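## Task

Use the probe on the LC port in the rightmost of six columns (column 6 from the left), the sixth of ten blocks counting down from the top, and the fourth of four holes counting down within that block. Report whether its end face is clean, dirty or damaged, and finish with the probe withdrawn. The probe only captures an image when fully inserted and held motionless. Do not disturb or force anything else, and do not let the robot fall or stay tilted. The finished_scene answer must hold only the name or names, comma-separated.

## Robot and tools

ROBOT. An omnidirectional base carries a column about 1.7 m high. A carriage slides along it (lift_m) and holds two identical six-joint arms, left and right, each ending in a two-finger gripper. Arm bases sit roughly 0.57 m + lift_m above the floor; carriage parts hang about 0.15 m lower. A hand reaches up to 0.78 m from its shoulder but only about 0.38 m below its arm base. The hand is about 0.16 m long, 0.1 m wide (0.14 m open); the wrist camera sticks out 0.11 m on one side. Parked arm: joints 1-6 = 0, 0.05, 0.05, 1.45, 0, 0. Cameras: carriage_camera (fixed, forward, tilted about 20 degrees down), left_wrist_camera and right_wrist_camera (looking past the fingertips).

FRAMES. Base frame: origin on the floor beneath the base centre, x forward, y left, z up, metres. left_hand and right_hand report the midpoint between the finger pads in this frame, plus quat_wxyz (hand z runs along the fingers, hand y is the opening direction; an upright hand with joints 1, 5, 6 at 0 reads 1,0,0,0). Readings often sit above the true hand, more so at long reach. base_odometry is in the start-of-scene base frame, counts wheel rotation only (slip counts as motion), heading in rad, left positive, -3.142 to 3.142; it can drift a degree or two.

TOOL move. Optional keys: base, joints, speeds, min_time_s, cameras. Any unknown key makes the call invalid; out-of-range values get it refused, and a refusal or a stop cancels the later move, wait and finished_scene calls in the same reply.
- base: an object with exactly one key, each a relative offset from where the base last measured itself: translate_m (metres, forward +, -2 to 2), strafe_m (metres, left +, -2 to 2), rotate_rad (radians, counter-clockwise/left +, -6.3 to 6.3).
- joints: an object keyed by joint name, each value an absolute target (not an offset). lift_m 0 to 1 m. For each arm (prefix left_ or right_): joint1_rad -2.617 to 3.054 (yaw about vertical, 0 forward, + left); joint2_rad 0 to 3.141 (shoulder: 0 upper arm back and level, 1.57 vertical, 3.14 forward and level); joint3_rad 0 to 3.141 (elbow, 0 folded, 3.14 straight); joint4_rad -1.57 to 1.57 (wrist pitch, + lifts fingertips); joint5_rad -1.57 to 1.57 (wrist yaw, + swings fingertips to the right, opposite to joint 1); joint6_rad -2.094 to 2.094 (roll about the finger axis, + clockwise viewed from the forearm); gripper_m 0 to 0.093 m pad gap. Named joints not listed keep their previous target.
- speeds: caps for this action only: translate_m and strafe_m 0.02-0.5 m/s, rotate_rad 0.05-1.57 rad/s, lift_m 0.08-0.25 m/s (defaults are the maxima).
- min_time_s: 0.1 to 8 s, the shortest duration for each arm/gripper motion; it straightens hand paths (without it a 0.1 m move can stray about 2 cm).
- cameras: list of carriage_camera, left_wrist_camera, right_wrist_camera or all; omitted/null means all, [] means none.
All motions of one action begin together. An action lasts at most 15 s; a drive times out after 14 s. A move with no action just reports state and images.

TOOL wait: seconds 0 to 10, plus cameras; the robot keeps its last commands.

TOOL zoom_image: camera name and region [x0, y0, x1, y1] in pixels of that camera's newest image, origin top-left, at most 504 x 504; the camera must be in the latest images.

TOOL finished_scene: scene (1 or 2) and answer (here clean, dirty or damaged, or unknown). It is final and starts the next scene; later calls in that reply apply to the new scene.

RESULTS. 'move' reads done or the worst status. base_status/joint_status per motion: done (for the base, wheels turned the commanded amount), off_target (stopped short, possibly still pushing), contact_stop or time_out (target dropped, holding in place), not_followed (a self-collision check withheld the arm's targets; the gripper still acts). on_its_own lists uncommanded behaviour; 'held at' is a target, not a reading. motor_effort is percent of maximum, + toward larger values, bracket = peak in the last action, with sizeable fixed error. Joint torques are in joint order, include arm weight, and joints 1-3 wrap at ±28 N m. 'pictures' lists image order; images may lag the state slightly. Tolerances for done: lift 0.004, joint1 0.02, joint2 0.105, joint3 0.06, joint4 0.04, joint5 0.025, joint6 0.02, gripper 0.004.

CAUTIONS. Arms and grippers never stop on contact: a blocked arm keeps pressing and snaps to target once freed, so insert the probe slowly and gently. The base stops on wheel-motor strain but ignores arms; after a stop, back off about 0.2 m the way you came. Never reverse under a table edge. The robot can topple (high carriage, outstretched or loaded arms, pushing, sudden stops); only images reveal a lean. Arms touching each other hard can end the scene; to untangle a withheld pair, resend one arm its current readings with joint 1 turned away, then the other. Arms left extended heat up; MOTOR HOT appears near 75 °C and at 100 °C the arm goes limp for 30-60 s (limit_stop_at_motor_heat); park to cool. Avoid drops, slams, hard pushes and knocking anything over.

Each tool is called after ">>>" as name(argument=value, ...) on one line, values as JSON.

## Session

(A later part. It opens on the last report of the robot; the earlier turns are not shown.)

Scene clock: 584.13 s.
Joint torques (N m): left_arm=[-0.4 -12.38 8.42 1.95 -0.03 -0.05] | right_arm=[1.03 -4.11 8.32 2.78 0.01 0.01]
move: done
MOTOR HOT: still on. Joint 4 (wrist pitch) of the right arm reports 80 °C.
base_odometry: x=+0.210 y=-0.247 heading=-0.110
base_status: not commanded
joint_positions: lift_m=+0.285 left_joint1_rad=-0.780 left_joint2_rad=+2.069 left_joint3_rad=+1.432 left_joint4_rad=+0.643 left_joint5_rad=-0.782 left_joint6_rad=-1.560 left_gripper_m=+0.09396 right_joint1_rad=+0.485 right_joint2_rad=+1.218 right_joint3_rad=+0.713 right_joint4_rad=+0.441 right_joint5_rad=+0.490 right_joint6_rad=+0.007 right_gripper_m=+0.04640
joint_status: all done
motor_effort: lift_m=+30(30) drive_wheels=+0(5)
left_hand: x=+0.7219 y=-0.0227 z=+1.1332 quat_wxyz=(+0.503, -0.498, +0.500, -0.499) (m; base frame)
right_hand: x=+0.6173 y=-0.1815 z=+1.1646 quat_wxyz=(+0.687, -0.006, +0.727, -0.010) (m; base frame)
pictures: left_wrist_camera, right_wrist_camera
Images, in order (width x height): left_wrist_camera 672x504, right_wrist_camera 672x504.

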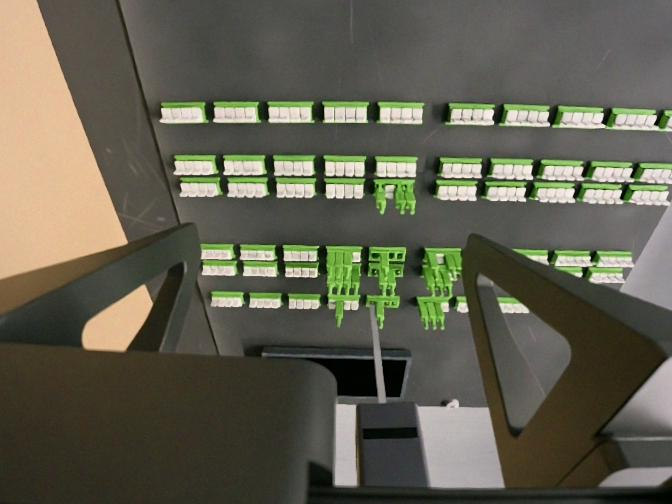

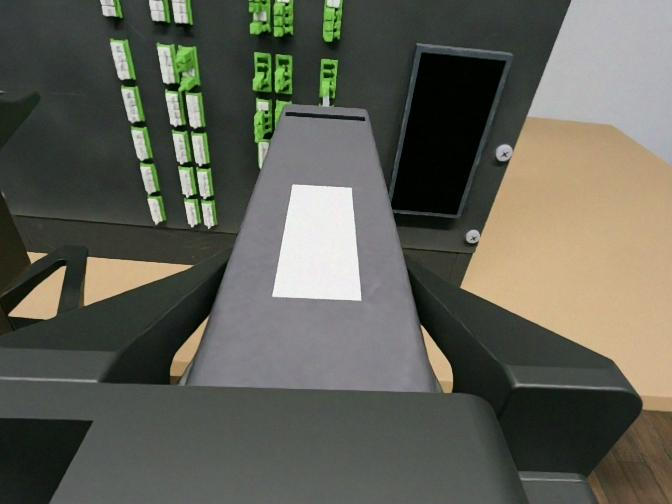

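>>> move(base={"translate_m": 0.006}, speeds={"translate_m": 0.02}, cameras=["left_wrist_camera", "right_wrist_camera"])

>>> zoom_image(camera="right_wrist_camera", region=[305, 70, 345, 110])

>>> zoom_image(camera="left_wrist_camera", region=[355, 285, 405, 335])

Scene clock: 591.93 s.
Joint torques (N m): left_arm=[-0.46 -12.34 8.54 1.93 -0.04 0.05] | right_arm=[0.95 -4.12 8.36 2.78 0.03 0]
move: done
MOTOR HOT: still on. Joint 4 (wrist pitch) of the right arm reports 81 °C.
base_odometry: x=+0.216 y=-0.248 heading=-0.110
base_status: done
joint_positions: lift_m=+0.285 left_joint1_rad=-0.780 left_joint2_rad=+2.069 left_joint3_rad=+1.432 left_joint4_rad=+0.643 left_joint5_rad=-0.782 left_joint6_rad=-1.560 left_gripper_m=+0.09396 right_joint1_rad=+0.485 right_joint2_rad=+1.218 right_joint3_rad=+0.713 right_joint4_rad=+0.440 right_joint5_rad=+0.487 right_joint6_rad=+0.007 right_gripper_m=+0.04640
joint_status: not commanded
motor_effort: lift_m=+30(30) drive_wheels=-2(14)
left_hand: x=+0.7219 y=-0.0227 z=+1.1332 quat_wxyz=(+0.503, -0.498, +0.500, -0.499) (m; base frame)
right_hand: x=+0.6173 y=-0.1811 z=+1.1645 quat_wxyz=(+0.687, -0.007, +0.727, -0.009) (m; base frame)
pictures: left_wrist_camera, right_wrist_camera
Images, in order (width x height): left_wrist_camera 672x504, right_wrist_camera 672x504.

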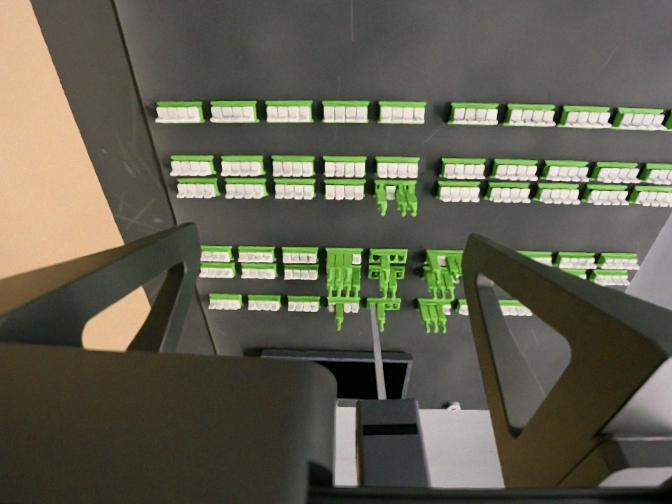

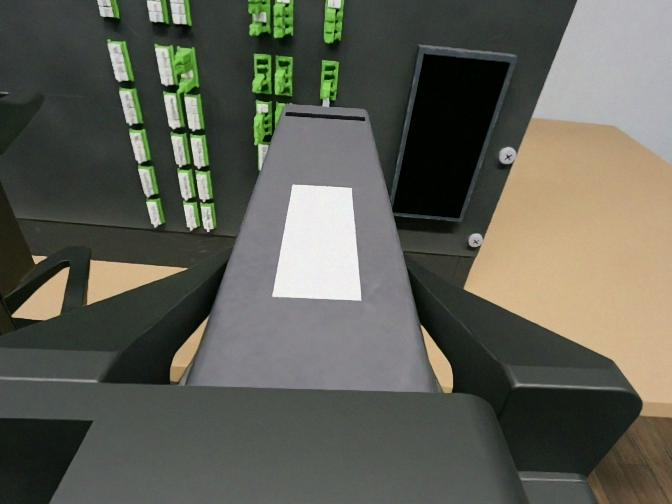

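Scaled by 12.600 from the camera's 672x504 image, which has a finer 960x720 frame.

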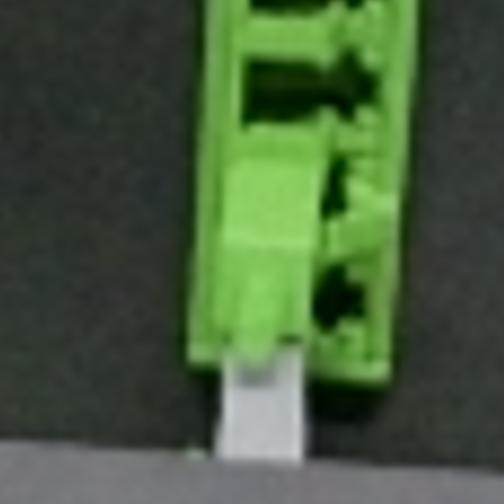

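Scaled by 10.080 from the camera's 672x504 image, which has a finer 960x720 frame.

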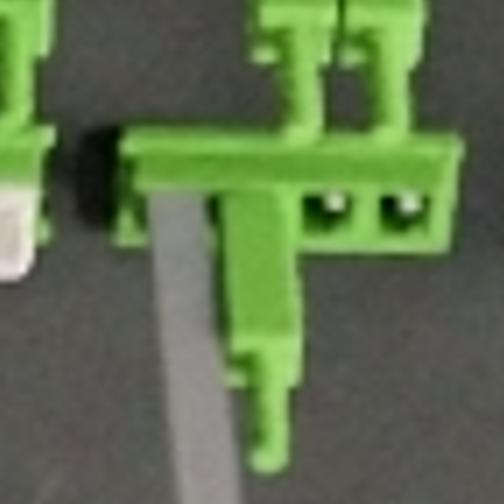

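>>> move(base={"translate_m": 0.005}, speeds={"translate_m": 0.02}, cameras=["right_wrist_camera", "left_wrist_camera"])

>>> zoom_image(camera="right_wrist_camera", region=[305, 70, 345, 110])

>>> zoom_image(camera="left_wrist_camera", region=[355, 285, 405, 335])

Scene clock: 608.17 s.
Joint torques (N m): left_arm=[-0.32 -12.38 8.7 1.93 0.03 -0.04] | right_arm=[-0.2 -3.55 8.32 2.91 -0.24 0.01]
move: done
MOTOR HOT: still on. Joint 4 (wrist pitch) of the right arm reports 81 °C.
base_odometry: x=+0.221 y=-0.249 heading=-0.111
base_status: done
joint_positions: lift_m=+0.285 left_joint1_rad=-0.779 left_joint2_rad=+2.069 left_joint3_rad=+1.432 left_joint4_rad=+0.643 left_joint5_rad=-0.782 left_joint6_rad=-1.560 left_gripper_m=+0.09396 right_joint1_rad=+0.498 right_joint2_rad=+1.210 right_joint3_rad=+0.713 right_joint4_rad=+0.429 right_joint5_rad=+0.515 right_joint6_rad=+0.007 right_gripper_m=+0.04640
joint_status: not commanded
motor_effort: lift_m=+30(30) drive_wheels=+5(14)
left_hand: x=+0.7220 y=-0.0226 z=+1.1332 quat_wxyz=(+0.503, -0.498, +0.500, -0.499) (m; base frame)
right_hand: x=+0.6145 y=-0.1815 z=+1.1649 quat_wxyz=(+0.685, -0.003, +0.728, -0.016) (m; base frame)
pictures: left_wrist_camera, right_wrist_camera
Images, in order (width x height): left_wrist_camera 672x504, right_wrist_camera 672x504.

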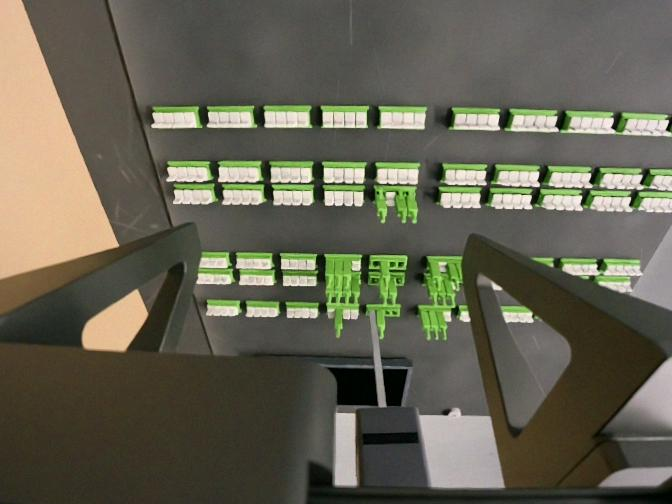

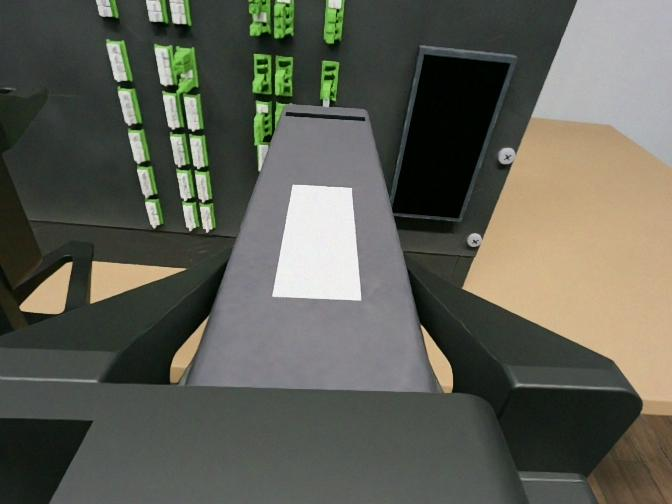

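Scaled by 12.600 from the camera's 672x504 image, which has a finer 960x720 frame.

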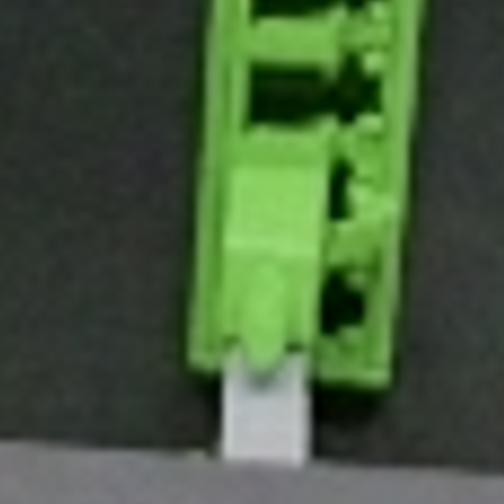

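Scaled by 10.080 from the camera's 672x504 image, which has a finer 960x720 frame.

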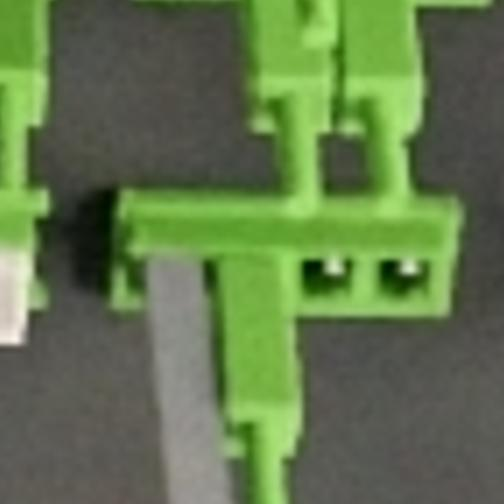

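>>> move(base={"translate_m": 0.004}, speeds={"translate_m": 0.02}, cameras=["right_wrist_camera", "left_wrist_camera"])

>>> zoom_image(camera="right_wrist_camera", region=[305, 70, 345, 110])

>>> zoom_image(camera="left_wrist_camera", region=[355, 285, 405, 335])

Scene clock: 620.70 s.
Joint torques (N m): left_arm=[-0.36 -12.05 8.53 1.99 -0.07 -0.02] | right_arm=[-1.02 -2.56 9.09 2.98 -0.31 0]
move: done
MOTOR HOT: still on. Joint 4 (wrist pitch) of the right arm reports 78 °C.
base_odometry: x=+0.224 y=-0.249 heading=-0.112
base_status: done
joint_positions: lift_m=+0.285 left_joint1_rad=-0.779 left_joint2_rad=+2.069 left_joint3_rad=+1.432 left_joint4_rad=+0.643 left_joint5_rad=-0.782 left_joint6_rad=-1.560 left_gripper_m=+0.09396 right_joint1_rad=+0.505 right_joint2_rad=+1.197 right_joint3_rad=+0.707 right_joint4_rad=+0.420 right_joint5_rad=+0.522 right_joint6_rad=+0.007 right_gripper_m=+0.04640
joint_status: not commanded
motor_effort: lift_m=+30(30) drive_wheels=+9(16)
left_hand: x=+0.7220 y=-0.0226 z=+1.1332 quat_wxyz=(+0.503, -0.498, +0.500, -0.499) (m; base frame)
right_hand: x=+0.6112 y=-0.1813 z=+1.1648 quat_wxyz=(+0.685, -0.004, +0.728, -0.016) (m; base frame)
pictures: left_wrist_camera, right_wrist_camera
Images, in order (width x height): left_wrist_camera 672x504, right_wrist_camera 672x504.

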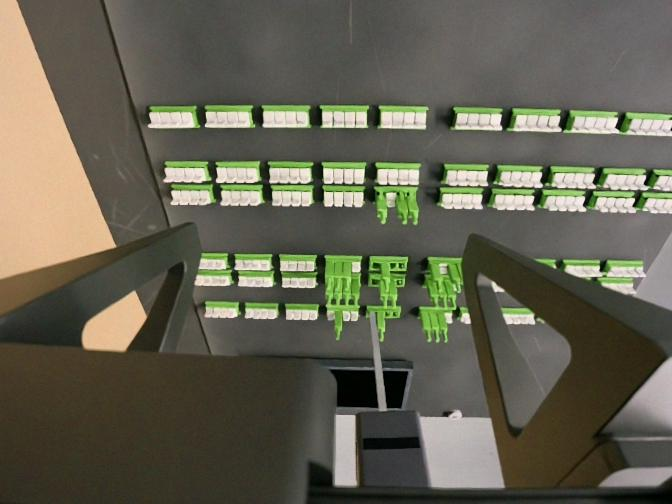

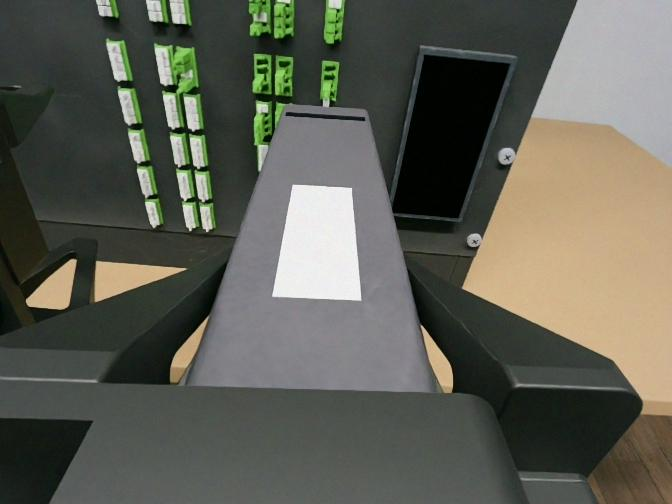

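Scaled by 12.600 from the camera's 672x504 image, which has a finer 960x720 frame.

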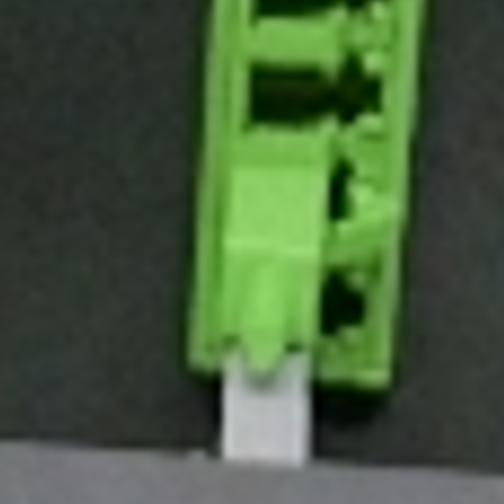

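Scaled by 10.080 from the camera's 672x504 image, which has a finer 960x720 frame.

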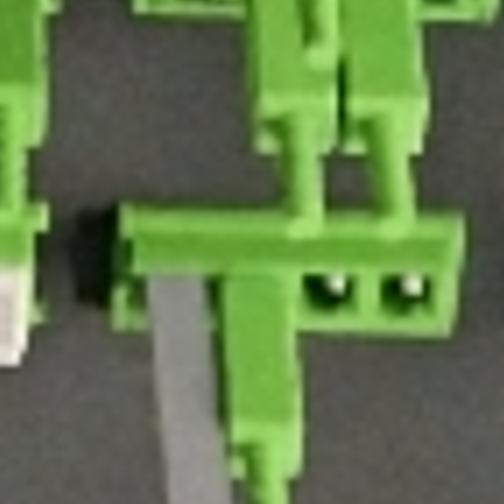

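>>> move(base={"translate_m": -0.012}, speeds={"translate_m": 0.02}, cameras=["right_wrist_camera", "left_wrist_camera"])

>>> zoom_image(camera="right_wrist_camera", region=[305, 70, 345, 110])

>>> zoom_image(camera="left_wrist_camera", region=[355, 280, 405, 330])

Scene clock: 642.60 s.
Joint torques (N m): left_arm=[-0.27 -12.52 8.39 1.89 0.01 -0.05] | right_arm=[0.06 -4.19 8.98 2.75 -0.04 -0.01]
move: done
MOTOR HOT: still on. Joint 4 (wrist pitch) of the right arm reports 83 °C.
base_odometry: x=+0.212 y=-0.248 heading=-0.111
base_status: done
joint_positions: lift_m=+0.285 left_joint1_rad=-0.779 left_joint2_rad=+2.069 left_joint3_rad=+1.432 left_joint4_rad=+0.643 left_joint5_rad=-0.782 left_joint6_rad=-1.560 left_gripper_m=+0.09396 right_joint1_rad=+0.494 right_joint2_rad=+1.220 right_joint3_rad=+0.707 right_joint4_rad=+0.446 right_joint5_rad=+0.496 right_joint6_rad=+0.007 right_gripper_m=+0.04640
joint_status: not commanded
motor_effort: lift_m=+30(30) drive_wheels=+4(10)
left_hand: x=+0.7220 y=-0.0226 z=+1.1332 quat_wxyz=(+0.503, -0.498, +0.500, -0.499) (m; base frame)
right_hand: x=+0.6162 y=-0.1791 z=+1.1620 quat_wxyz=(+0.686, -0.008, +0.728, -0.010) (m; base frame)
pictures: left_wrist_camera, right_wrist_camera
Images, in order (width x height): left_wrist_camera 672x504, right_wrist_camera 672x504.

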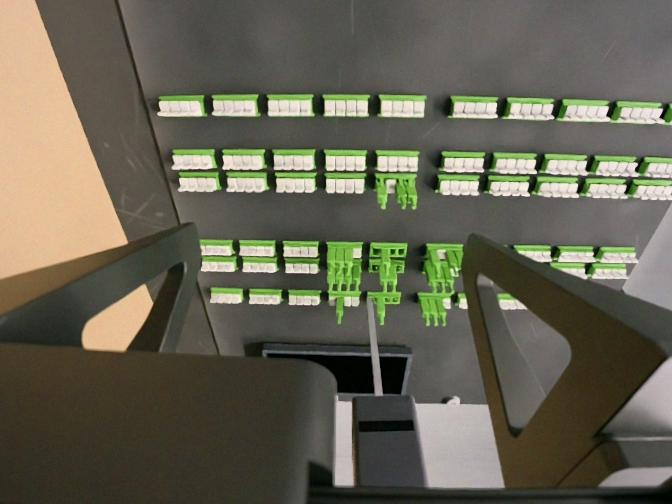

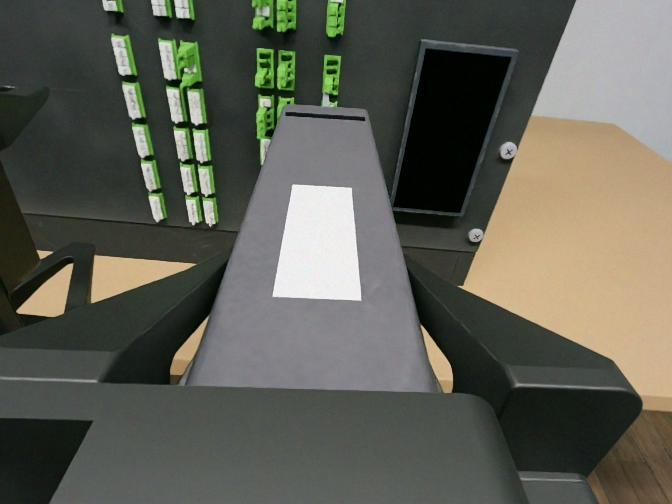

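Scaled by 12.600 from the camera's 672x504 image, which has a finer 960x720 frame.

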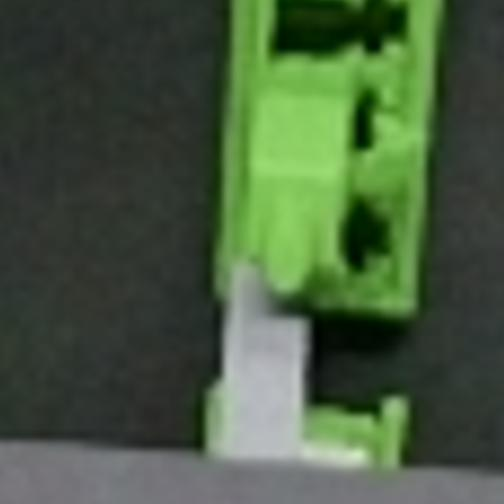

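Scaled by 10.080 from the camera's 672x504 image, which has a finer 960x720 frame.

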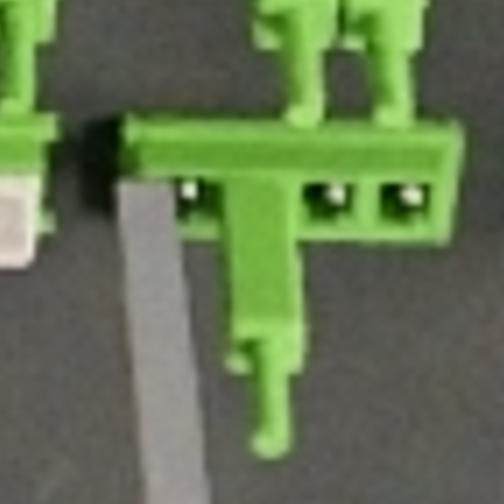

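>>> move(joints={"lift_m": 0.2880, "right_joint1_rad": 0.481}, cameras=["right_wrist_camera", "left_wrist_camera"])

>>> zoom_image(camera="right_wrist_camera", region=[305, 70, 345, 110])

>>> zoom_image(camera="left_wrist_camera", region=[355, 280, 405, 330])

Scene clock: 657.70 s.
Joint torques (N m): left_arm=[-0.35 -12.45 8.32 1.96 0 -0.01] | right_arm=[-0.65 -4.23 8.96 2.75 -0.06 0]
move: done
MOTOR HOT: still on. Joint 4 (wrist pitch) of the right arm reports 81 °C.
base_odometry: x=+0.212 y=-0.248 heading=-0.111
base_status: not commanded
joint_positions: lift_m=+0.288 left_joint1_rad=-0.779 left_joint2_rad=+2.069 left_joint3_rad=+1.432 left_joint4_rad=+0.645 left_joint5_rad=-0.782 left_joint6_rad=-1.560 left_gripper_m=+0.09396 right_joint1_rad=+0.488 right_joint2_rad=+1.220 right_joint3_rad=+0.707 right_joint4_rad=+0.443 right_joint5_rad=+0.495 right_joint6_rad=+0.007 right_gripper_m=+0.04640
joint_status: all done
motor_effort: lift_m=+29(33) drive_wheels=+0(6)
left_hand: x=+0.7220 y=-0.0225 z=+1.1365 quat_wxyz=(+0.503, -0.498, +0.499, -0.499) (m; base frame)
right_hand: x=+0.6168 y=-0.1812 z=+1.1645 quat_wxyz=(+0.685, -0.007, +0.729, -0.012) (m; base frame)
pictures: left_wrist_camera, right_wrist_camera
Images, in order (width x height): left_wrist_camera 672x504, right_wrist_camera 672x504.

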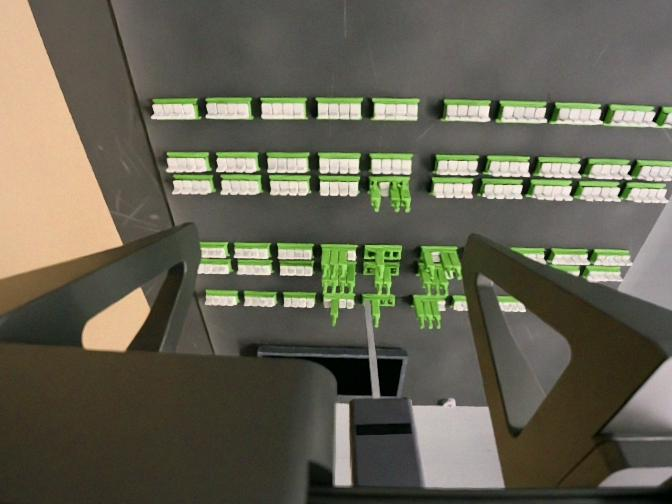

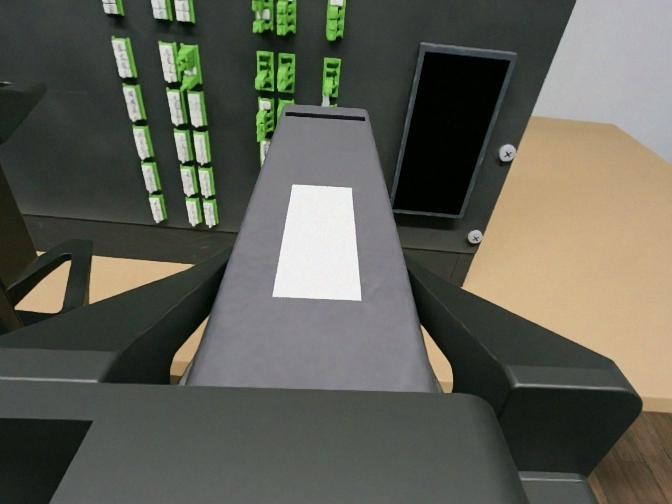

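Scaled by 12.600 from the camera's 672x504 image, which has a finer 960x720 frame.

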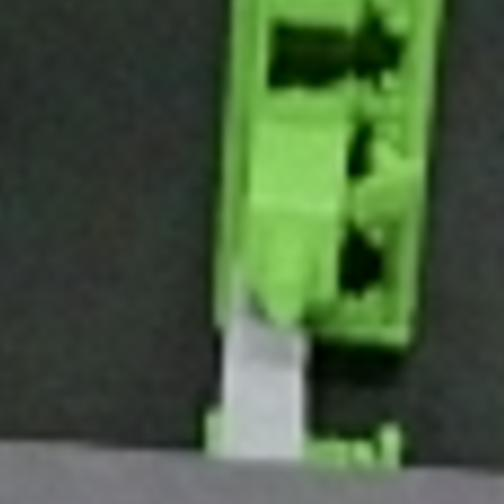

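Scaled by 10.080 from the camera's 672x504 image, which has a finer 960x720 frame.

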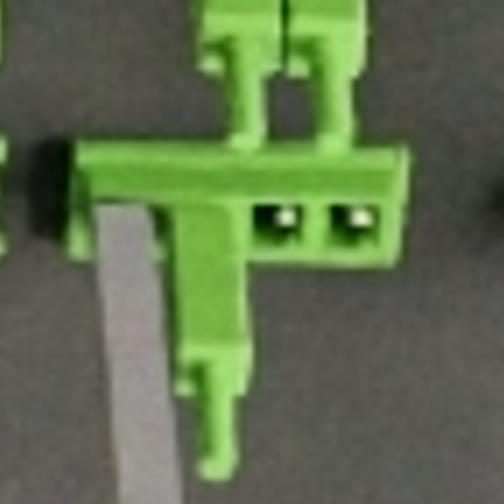

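>>> move(joints={"right_joint1_rad": 0.477}, cameras=["right_wrist_camera", "left_wrist_camera"])

>>> zoom_image(camera="right_wrist_camera", region=[305, 70, 345, 110])

>>> zoom_image(camera="left_wrist_camera", region=[355, 280, 405, 330])

Scene clock: 680.90 s.
Joint torques (N m): left_arm=[-0.28 -12.27 8.24 1.95 0 -0.03] | right_arm=[-0.62 -4.19 8.95 2.75 -0.05 0]
move: done
MOTOR HOT: still on. Joint 4 (wrist pitch) of the right arm reports 83 °C.
base_odometry: x=+0.212 y=-0.248 heading=-0.111
base_status: not commanded
joint_positions: lift_m=+0.288 left_joint1_rad=-0.779 left_joint2_rad=+2.069 left_joint3_rad=+1.432 left_joint4_rad=+0.645 left_joint5_rad=-0.782 left_joint6_rad=-1.560 left_gripper_m=+0.09396 right_joint1_rad=+0.485 right_joint2_rad=+1.220 right_joint3_rad=+0.707 right_joint4_rad=+0.443 right_joint5_rad=+0.495 right_joint6_rad=+0.007 right_gripper_m=+0.04640
joint_status: all done
motor_effort: lift_m=+29(29) drive_wheels=+4(6)
left_hand: x=+0.7220 y=-0.0225 z=+1.1365 quat_wxyz=(+0.503, -0.498, +0.499, -0.499) (m; base frame)
right_hand: x=+0.6172 y=-0.1827 z=+1.1645 quat_wxyz=(+0.685, -0.005, +0.729, -0.013) (m; base frame)
pictures: left_wrist_camera, right_wrist_camera
Images, in order (width x height): left_wrist_camera 672x504, right_wrist_camera 672x504.

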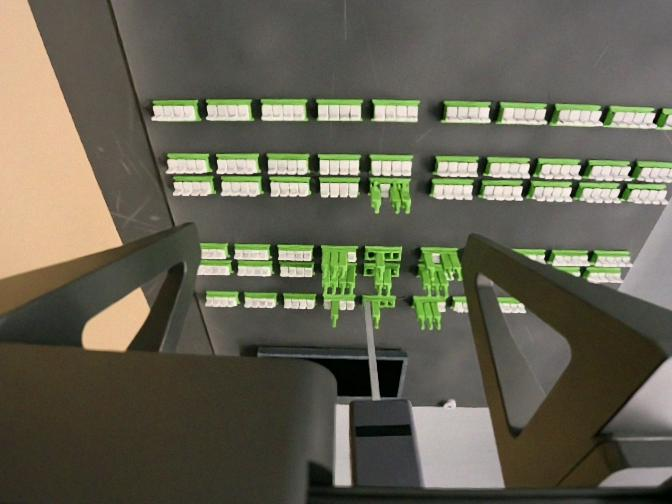

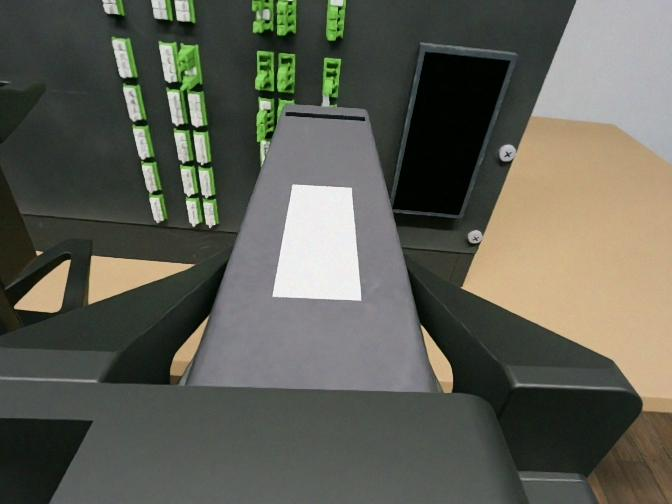

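Scaled by 12.600 from the camera's 672x504 image, which has a finer 960x720 frame.

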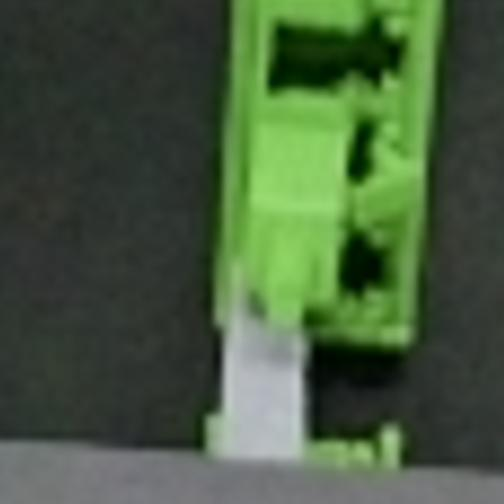

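Scaled by 10.080 from the camera's 672x504 image, which has a finer 960x720 frame.

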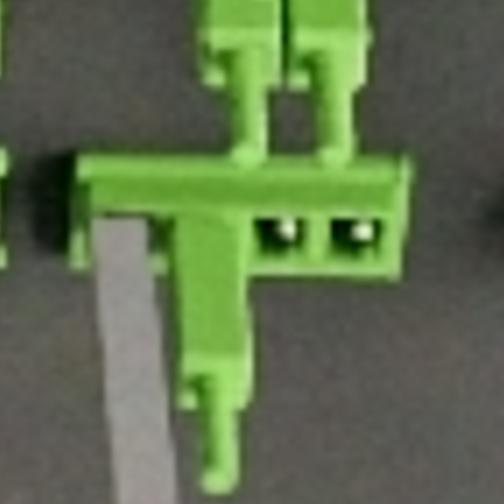

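>>> zoom_image(camera="left_wrist_camera", region=[340, 295, 460, 415])

>>> zoom_image(camera="right_wrist_camera", region=[310, 85, 340, 110])

Scaled by 4.200 from the camera's 672x504 image, which has a finer 960x720 frame.

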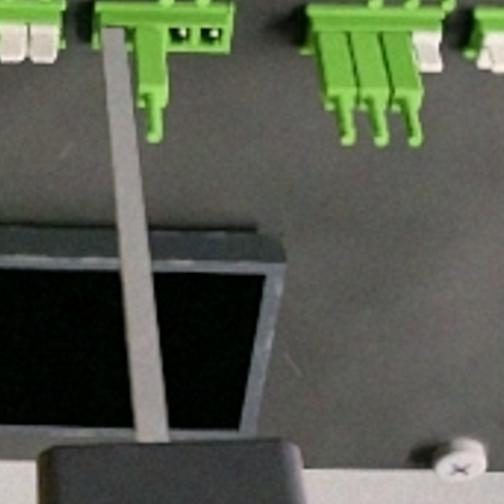

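Scaled by 16.800 from the camera's 672x504 image, which has a finer 960x720 frame.

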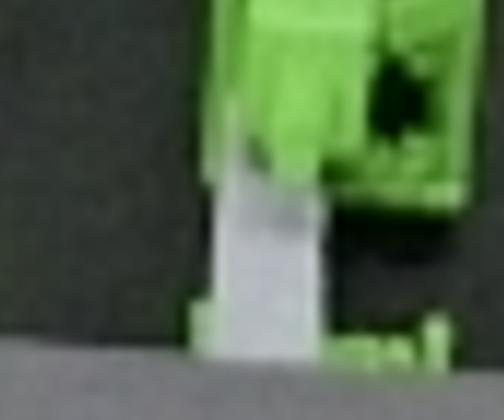

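>>> move(base={"translate_m": -0.008}, speeds={"translate_m": 0.02}, cameras=["right_wrist_camera", "left_wrist_camera"])

>>> zoom_image(camera="right_wrist_camera", region=[305, 70, 345, 110])

>>> zoom_image(camera="left_wrist_camera", region=[355, 280, 405, 330])

Scene clock: 721.13 s.
Joint torques (N m): left_arm=[-0.13 -12.38 8.16 1.96 -0.04 -0.05] | right_arm=[-0.57 -4.27 8.99 2.78 -0.04 -0.01]
move: done
MOTOR HOT: still on. Joint 4 (wrist pitch) of the right arm reports 84 °C.
base_odometry: x=+0.205 y=-0.247 heading=-0.111
base_status: done
joint_positions: lift_m=+0.288 left_joint1_rad=-0.779 left_joint2_rad=+2.069 left_joint3_rad=+1.432 left_joint4_rad=+0.643 left_joint5_rad=-0.782 left_joint6_rad=-1.560 left_gripper_m=+0.09396 right_joint1_rad=+0.485 right_joint2_rad=+1.220 right_joint3_rad=+0.707 right_joint4_rad=+0.441 right_joint5_rad=+0.495 right_joint6_rad=+0.007 right_gripper_m=+0.04640
joint_status: not commanded
motor_effort: lift_m=+29(29) drive_wheels=+5(11)
left_hand: x=+0.7220 y=-0.0225 z=+1.1363 quat_wxyz=(+0.503, -0.498, +0.500, -0.499) (m; base frame)
right_hand: x=+0.6172 y=-0.1827 z=+1.1641 quat_wxyz=(+0.684, -0.006, +0.729, -0.013) (m; base frame)
pictures: left_wrist_camera, right_wrist_camera
Images, in order (width x height): left_wrist_camera 672x504, right_wrist_camera 672x504.

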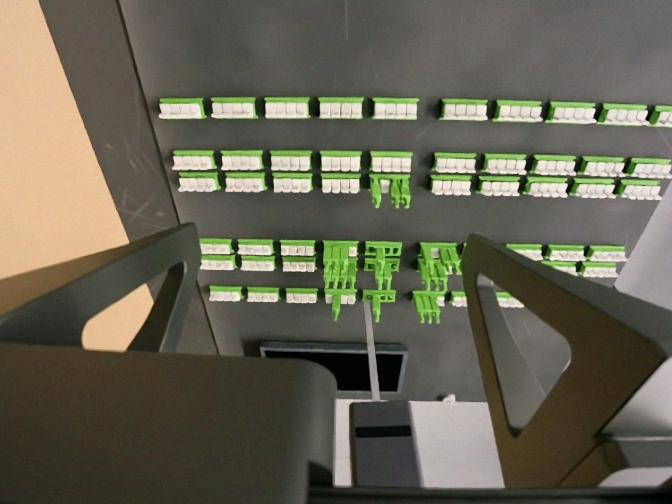

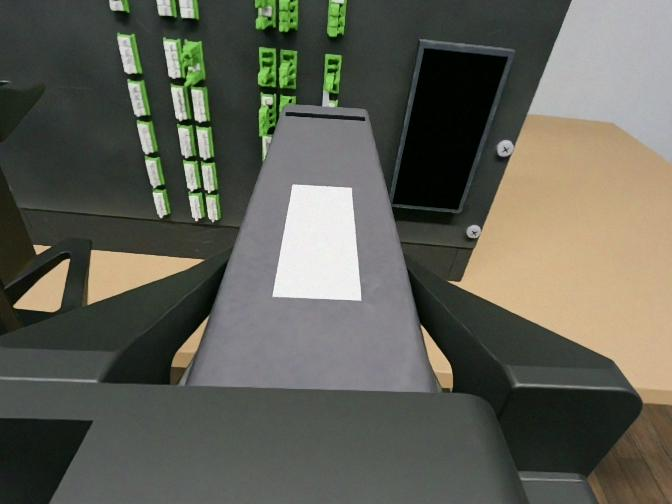

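Scaled by 12.600 from the camera's 672x504 image, which has a finer 960x720 frame.

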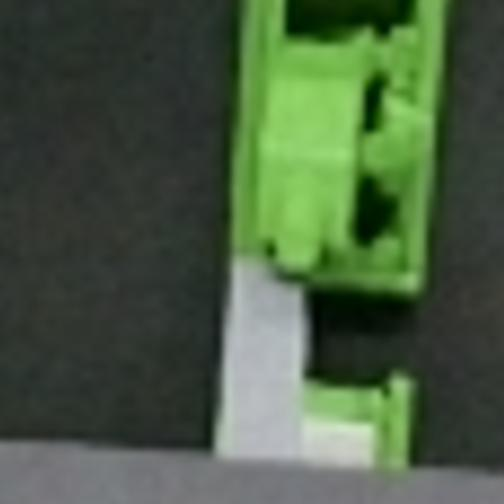

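Scaled by 10.080 from the camera's 672x504 image, which has a finer 960x720 frame.

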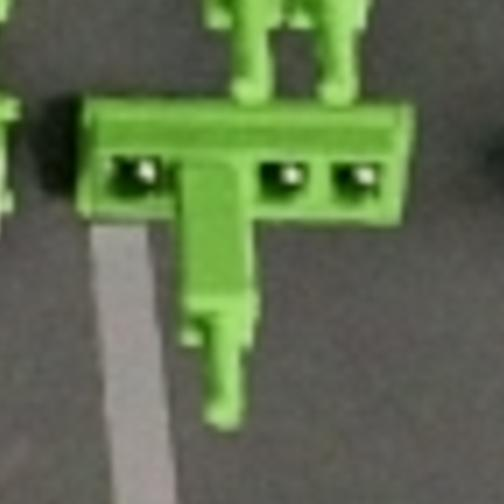

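>>> move(joints={"lift_m": 0.289, "right_joint1_rad": 0.474}, cameras=["right_wrist_camera", "left_wrist_camera"])

>>> zoom_image(camera="right_wrist_camera", region=[305, 70, 345, 110])

>>> zoom_image(camera="left_wrist_camera", region=[355, 280, 405, 330])

Scene clock: 737.90 s.
Joint torques (N m): left_arm=[-0.25 -12.29 8.55 1.92 -0.03 -0.06] | right_arm=[-0.95 -4.3 8.95 2.75 -0.03 -0.02]
move: done
MOTOR HOT: still on. Joint 4 (wrist pitch) of the right arm reports 86 °C.
base_odometry: x=+0.205 y=-0.247 heading=-0.111
base_status: not commanded
joint_positions: lift_m=+0.289 left_joint1_rad=-0.779 left_joint2_rad=+2.069 left_joint3_rad=+1.432 left_joint4_rad=+0.644 left_joint5_rad=-0.782 left_joint6_rad=-1.560 left_gripper_m=+0.09396 right_joint1_rad=+0.485 right_joint2_rad=+1.220 right_joint3_rad=+0.707 right_joint4_rad=+0.441 right_joint5_rad=+0.495 right_joint6_rad=+0.007 right_gripper_m=+0.04640
joint_status: all done
motor_effort: lift_m=+29(32) drive_wheels=+5(8)
left_hand: x=+0.7220 y=-0.0225 z=+1.1373 quat_wxyz=(+0.503, -0.498, +0.500, -0.499) (m; base frame)
right_hand: x=+0.6172 y=-0.1827 z=+1.1651 quat_wxyz=(+0.684, -0.006, +0.729, -0.013) (m; base frame)
pictures: left_wrist_camera, right_wrist_camera
Images, in order (width x height): left_wrist_camera 672x504, right_wrist_camera 672x504.

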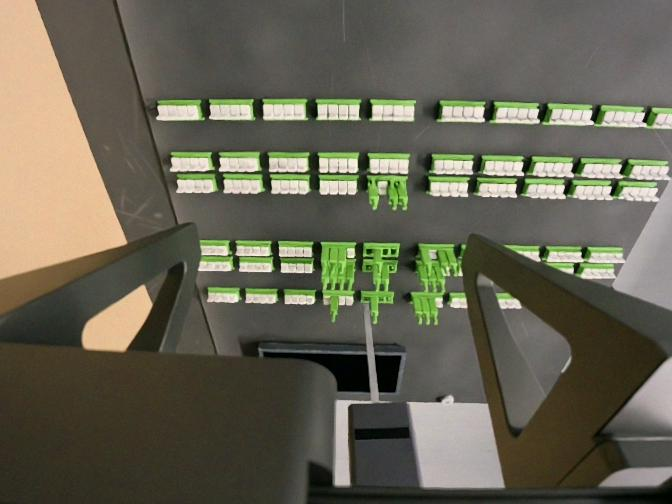

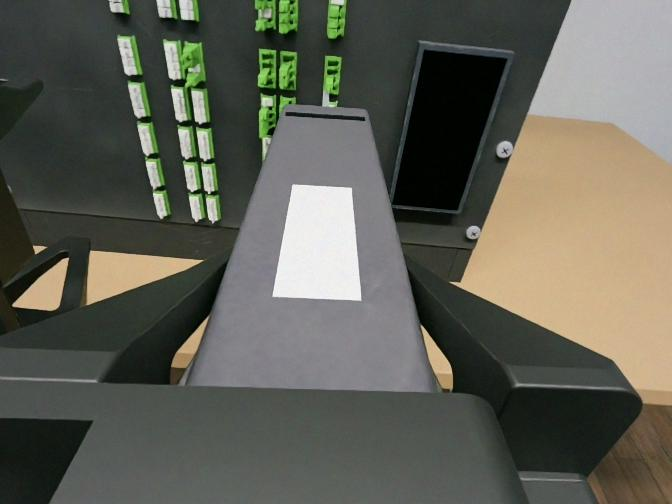

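Scaled by 12.600 from the camera's 672x504 image, which has a finer 960x720 frame.

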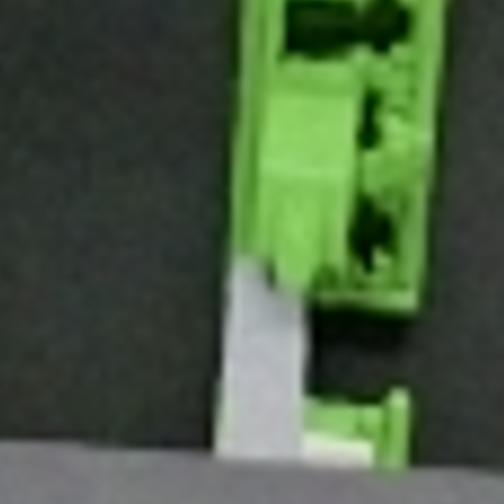

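Scaled by 10.080 from the camera's 672x504 image, which has a finer 960x720 frame.

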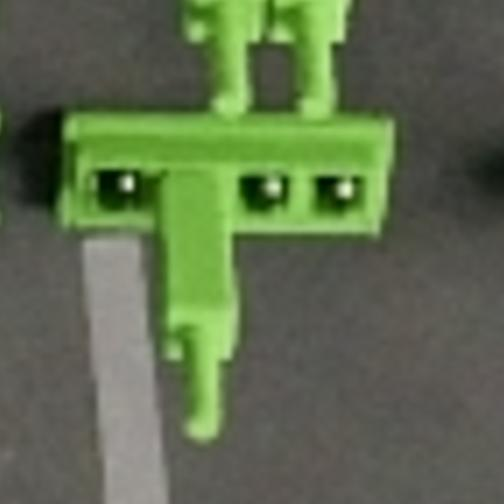

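>>> move(base={"translate_m": 0.006}, speeds={"translate_m": 0.02}, joints={"lift_m": 0.2897, "right_joint5_rad": 0.508}, cameras=["right_wrist_camera", "left_wrist_camera"])

>>> zoom_image(camera="right_wrist_camera", region=[305, 70, 345, 110])

>>> zoom_image(camera="left_wrist_camera", region=[355, 280, 405, 330])

Scene clock: 749.83 s.
Joint torques (N m): left_arm=[-0.44 -12.42 8.57 1.92 -0.05 -0.03] | right_arm=[-1.02 -4.25 8.96 2.79 0.08 -0.02]
move: done
MOTOR HOT: still on. Joint 4 (wrist pitch) of the right arm reports 87 °C.
base_odometry: x=+0.211 y=-0.247 heading=-0.111
base_status: done
joint_positions: lift_m=+0.289 left_joint1_rad=-0.779 left_joint2_rad=+2.069 left_joint3_rad=+1.432 left_joint4_rad=+0.643 left_joint5_rad=-0.782 left_joint6_rad=-1.560 left_gripper_m=+0.09396 right_joint1_rad=+0.485 right_joint2_rad=+1.220 right_joint3_rad=+0.707 right_joint4_rad=+0.441 right_joint5_rad=+0.499 right_joint6_rad=+0.007 right_gripper_m=+0.04640
joint_status: all done
motor_effort: lift_m=+29(31) drive_wheels=+0(12)
left_hand: x=+0.7220 y=-0.0226 z=+1.1379 quat_wxyz=(+0.503, -0.498, +0.500, -0.499) (m; base frame)
right_hand: x=+0.6172 y=-0.1833 z=+1.1656 quat_wxyz=(+0.684, -0.005, +0.729, -0.015) (m; base frame)
pictures: left_wrist_camera, right_wrist_camera
Images, in order (width x height): left_wrist_camera 672x504, right_wrist_camera 672x504.

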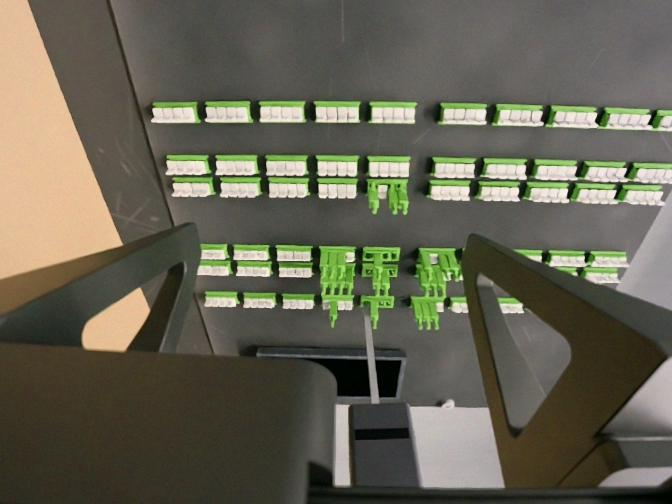

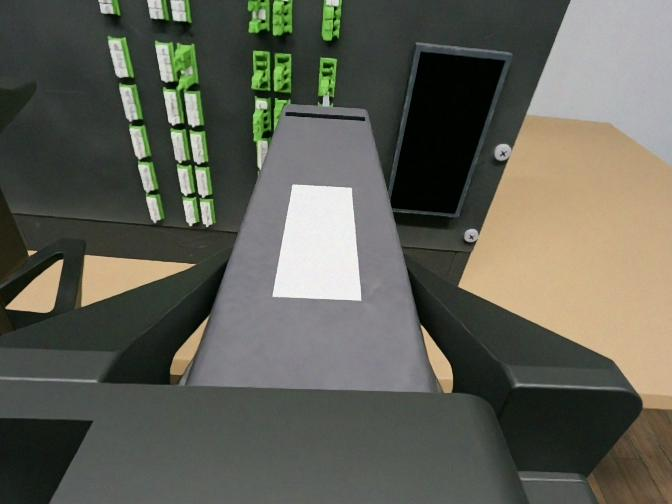

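Scaled by 12.600 from the camera's 672x504 image, which has a finer 960x720 frame.

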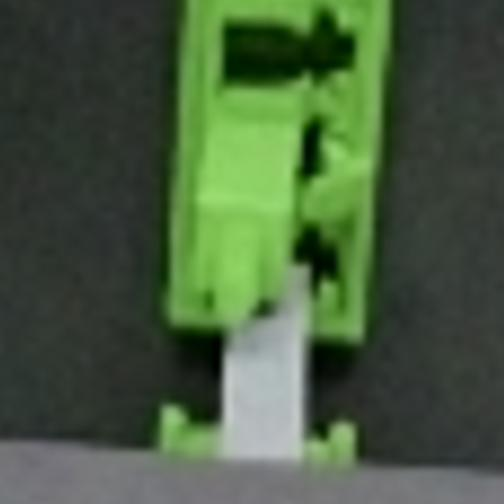

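Scaled by 10.080 from the camera's 672x504 image, which has a finer 960x720 frame.

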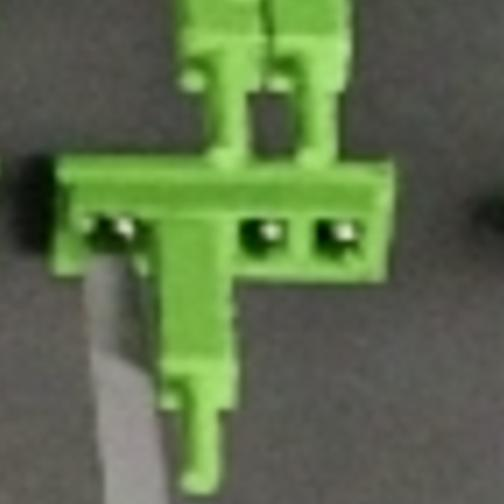

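>>> move(joints={"lift_m": 0.2904, "right_joint5_rad": 0.486}, cameras=["right_wrist_camera", "left_wrist_camera"])

>>> zoom_image(camera="right_wrist_camera", region=[305, 70, 345, 110])

>>> zoom_image(camera="left_wrist_camera", region=[355, 280, 405, 330])

Scene clock: 758.50 s.
Joint torques (N m): left_arm=[-0.27 -12.1 8.46 1.99 -0.04 -0.06] | right_arm=[-0.91 -4.23 9.02 2.78 -0.02 0.01]
move: done
MOTOR HOT: still on. Joint 4 (wrist pitch) of the right arm reports 87 °C.
base_odometry: x=+0.211 y=-0.247 heading=-0.111
base_status: not commanded
joint_positions: lift_m=+0.290 left_joint1_rad=-0.779 left_joint2_rad=+2.069 left_joint3_rad=+1.432 left_joint4_rad=+0.643 left_joint5_rad=-0.782 left_joint6_rad=-1.560 left_gripper_m=+0.09396 right_joint1_rad=+0.485 right_joint2_rad=+1.220 right_joint3_rad=+0.707 right_joint4_rad=+0.440 right_joint5_rad=+0.494 right_joint6_rad=+0.007 right_gripper_m=+0.04640
joint_status: all done
motor_effort: lift_m=+30(32) drive_wheels=-1(2)
left_hand: x=+0.7220 y=-0.0226 z=+1.1386 quat_wxyz=(+0.503, -0.498, +0.500, -0.499) (m; base frame)
right_hand: x=+0.6172 y=-0.1824 z=+1.1662 quat_wxyz=(+0.684, -0.006, +0.729, -0.013) (m; base frame)
pictures: left_wrist_camera, right_wrist_camera
Images, in order (width x height): left_wrist_camera 672x504, right_wrist_camera 672x504.

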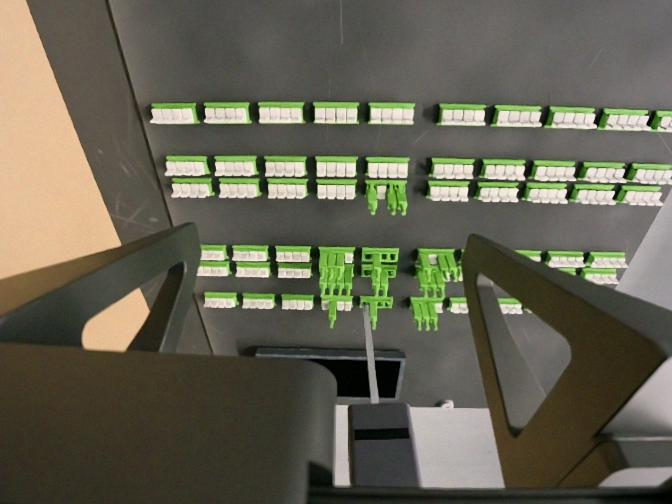

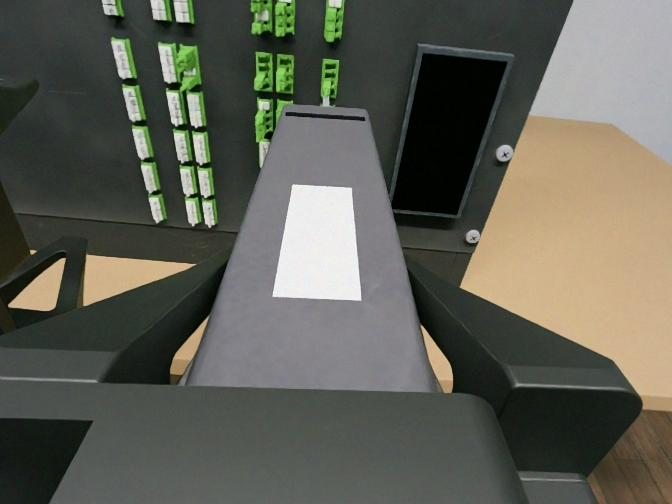

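Scaled by 12.600 from the camera's 672x504 image, which has a finer 960x720 frame.

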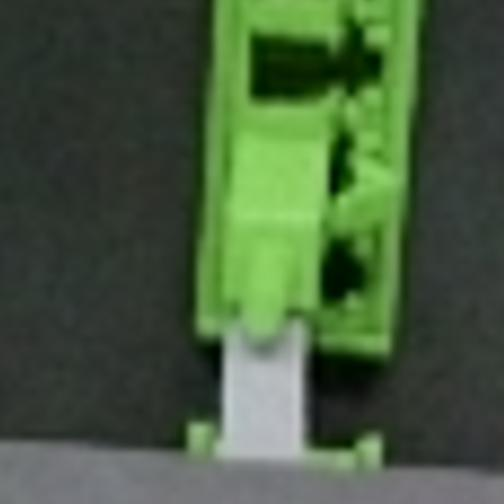

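Scaled by 10.080 from the camera's 672x504 image, which has a finer 960x720 frame.

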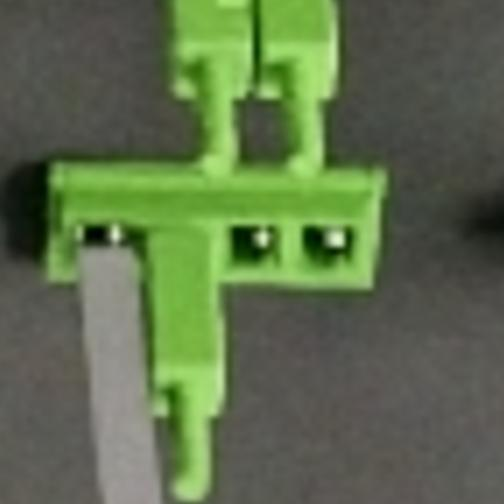

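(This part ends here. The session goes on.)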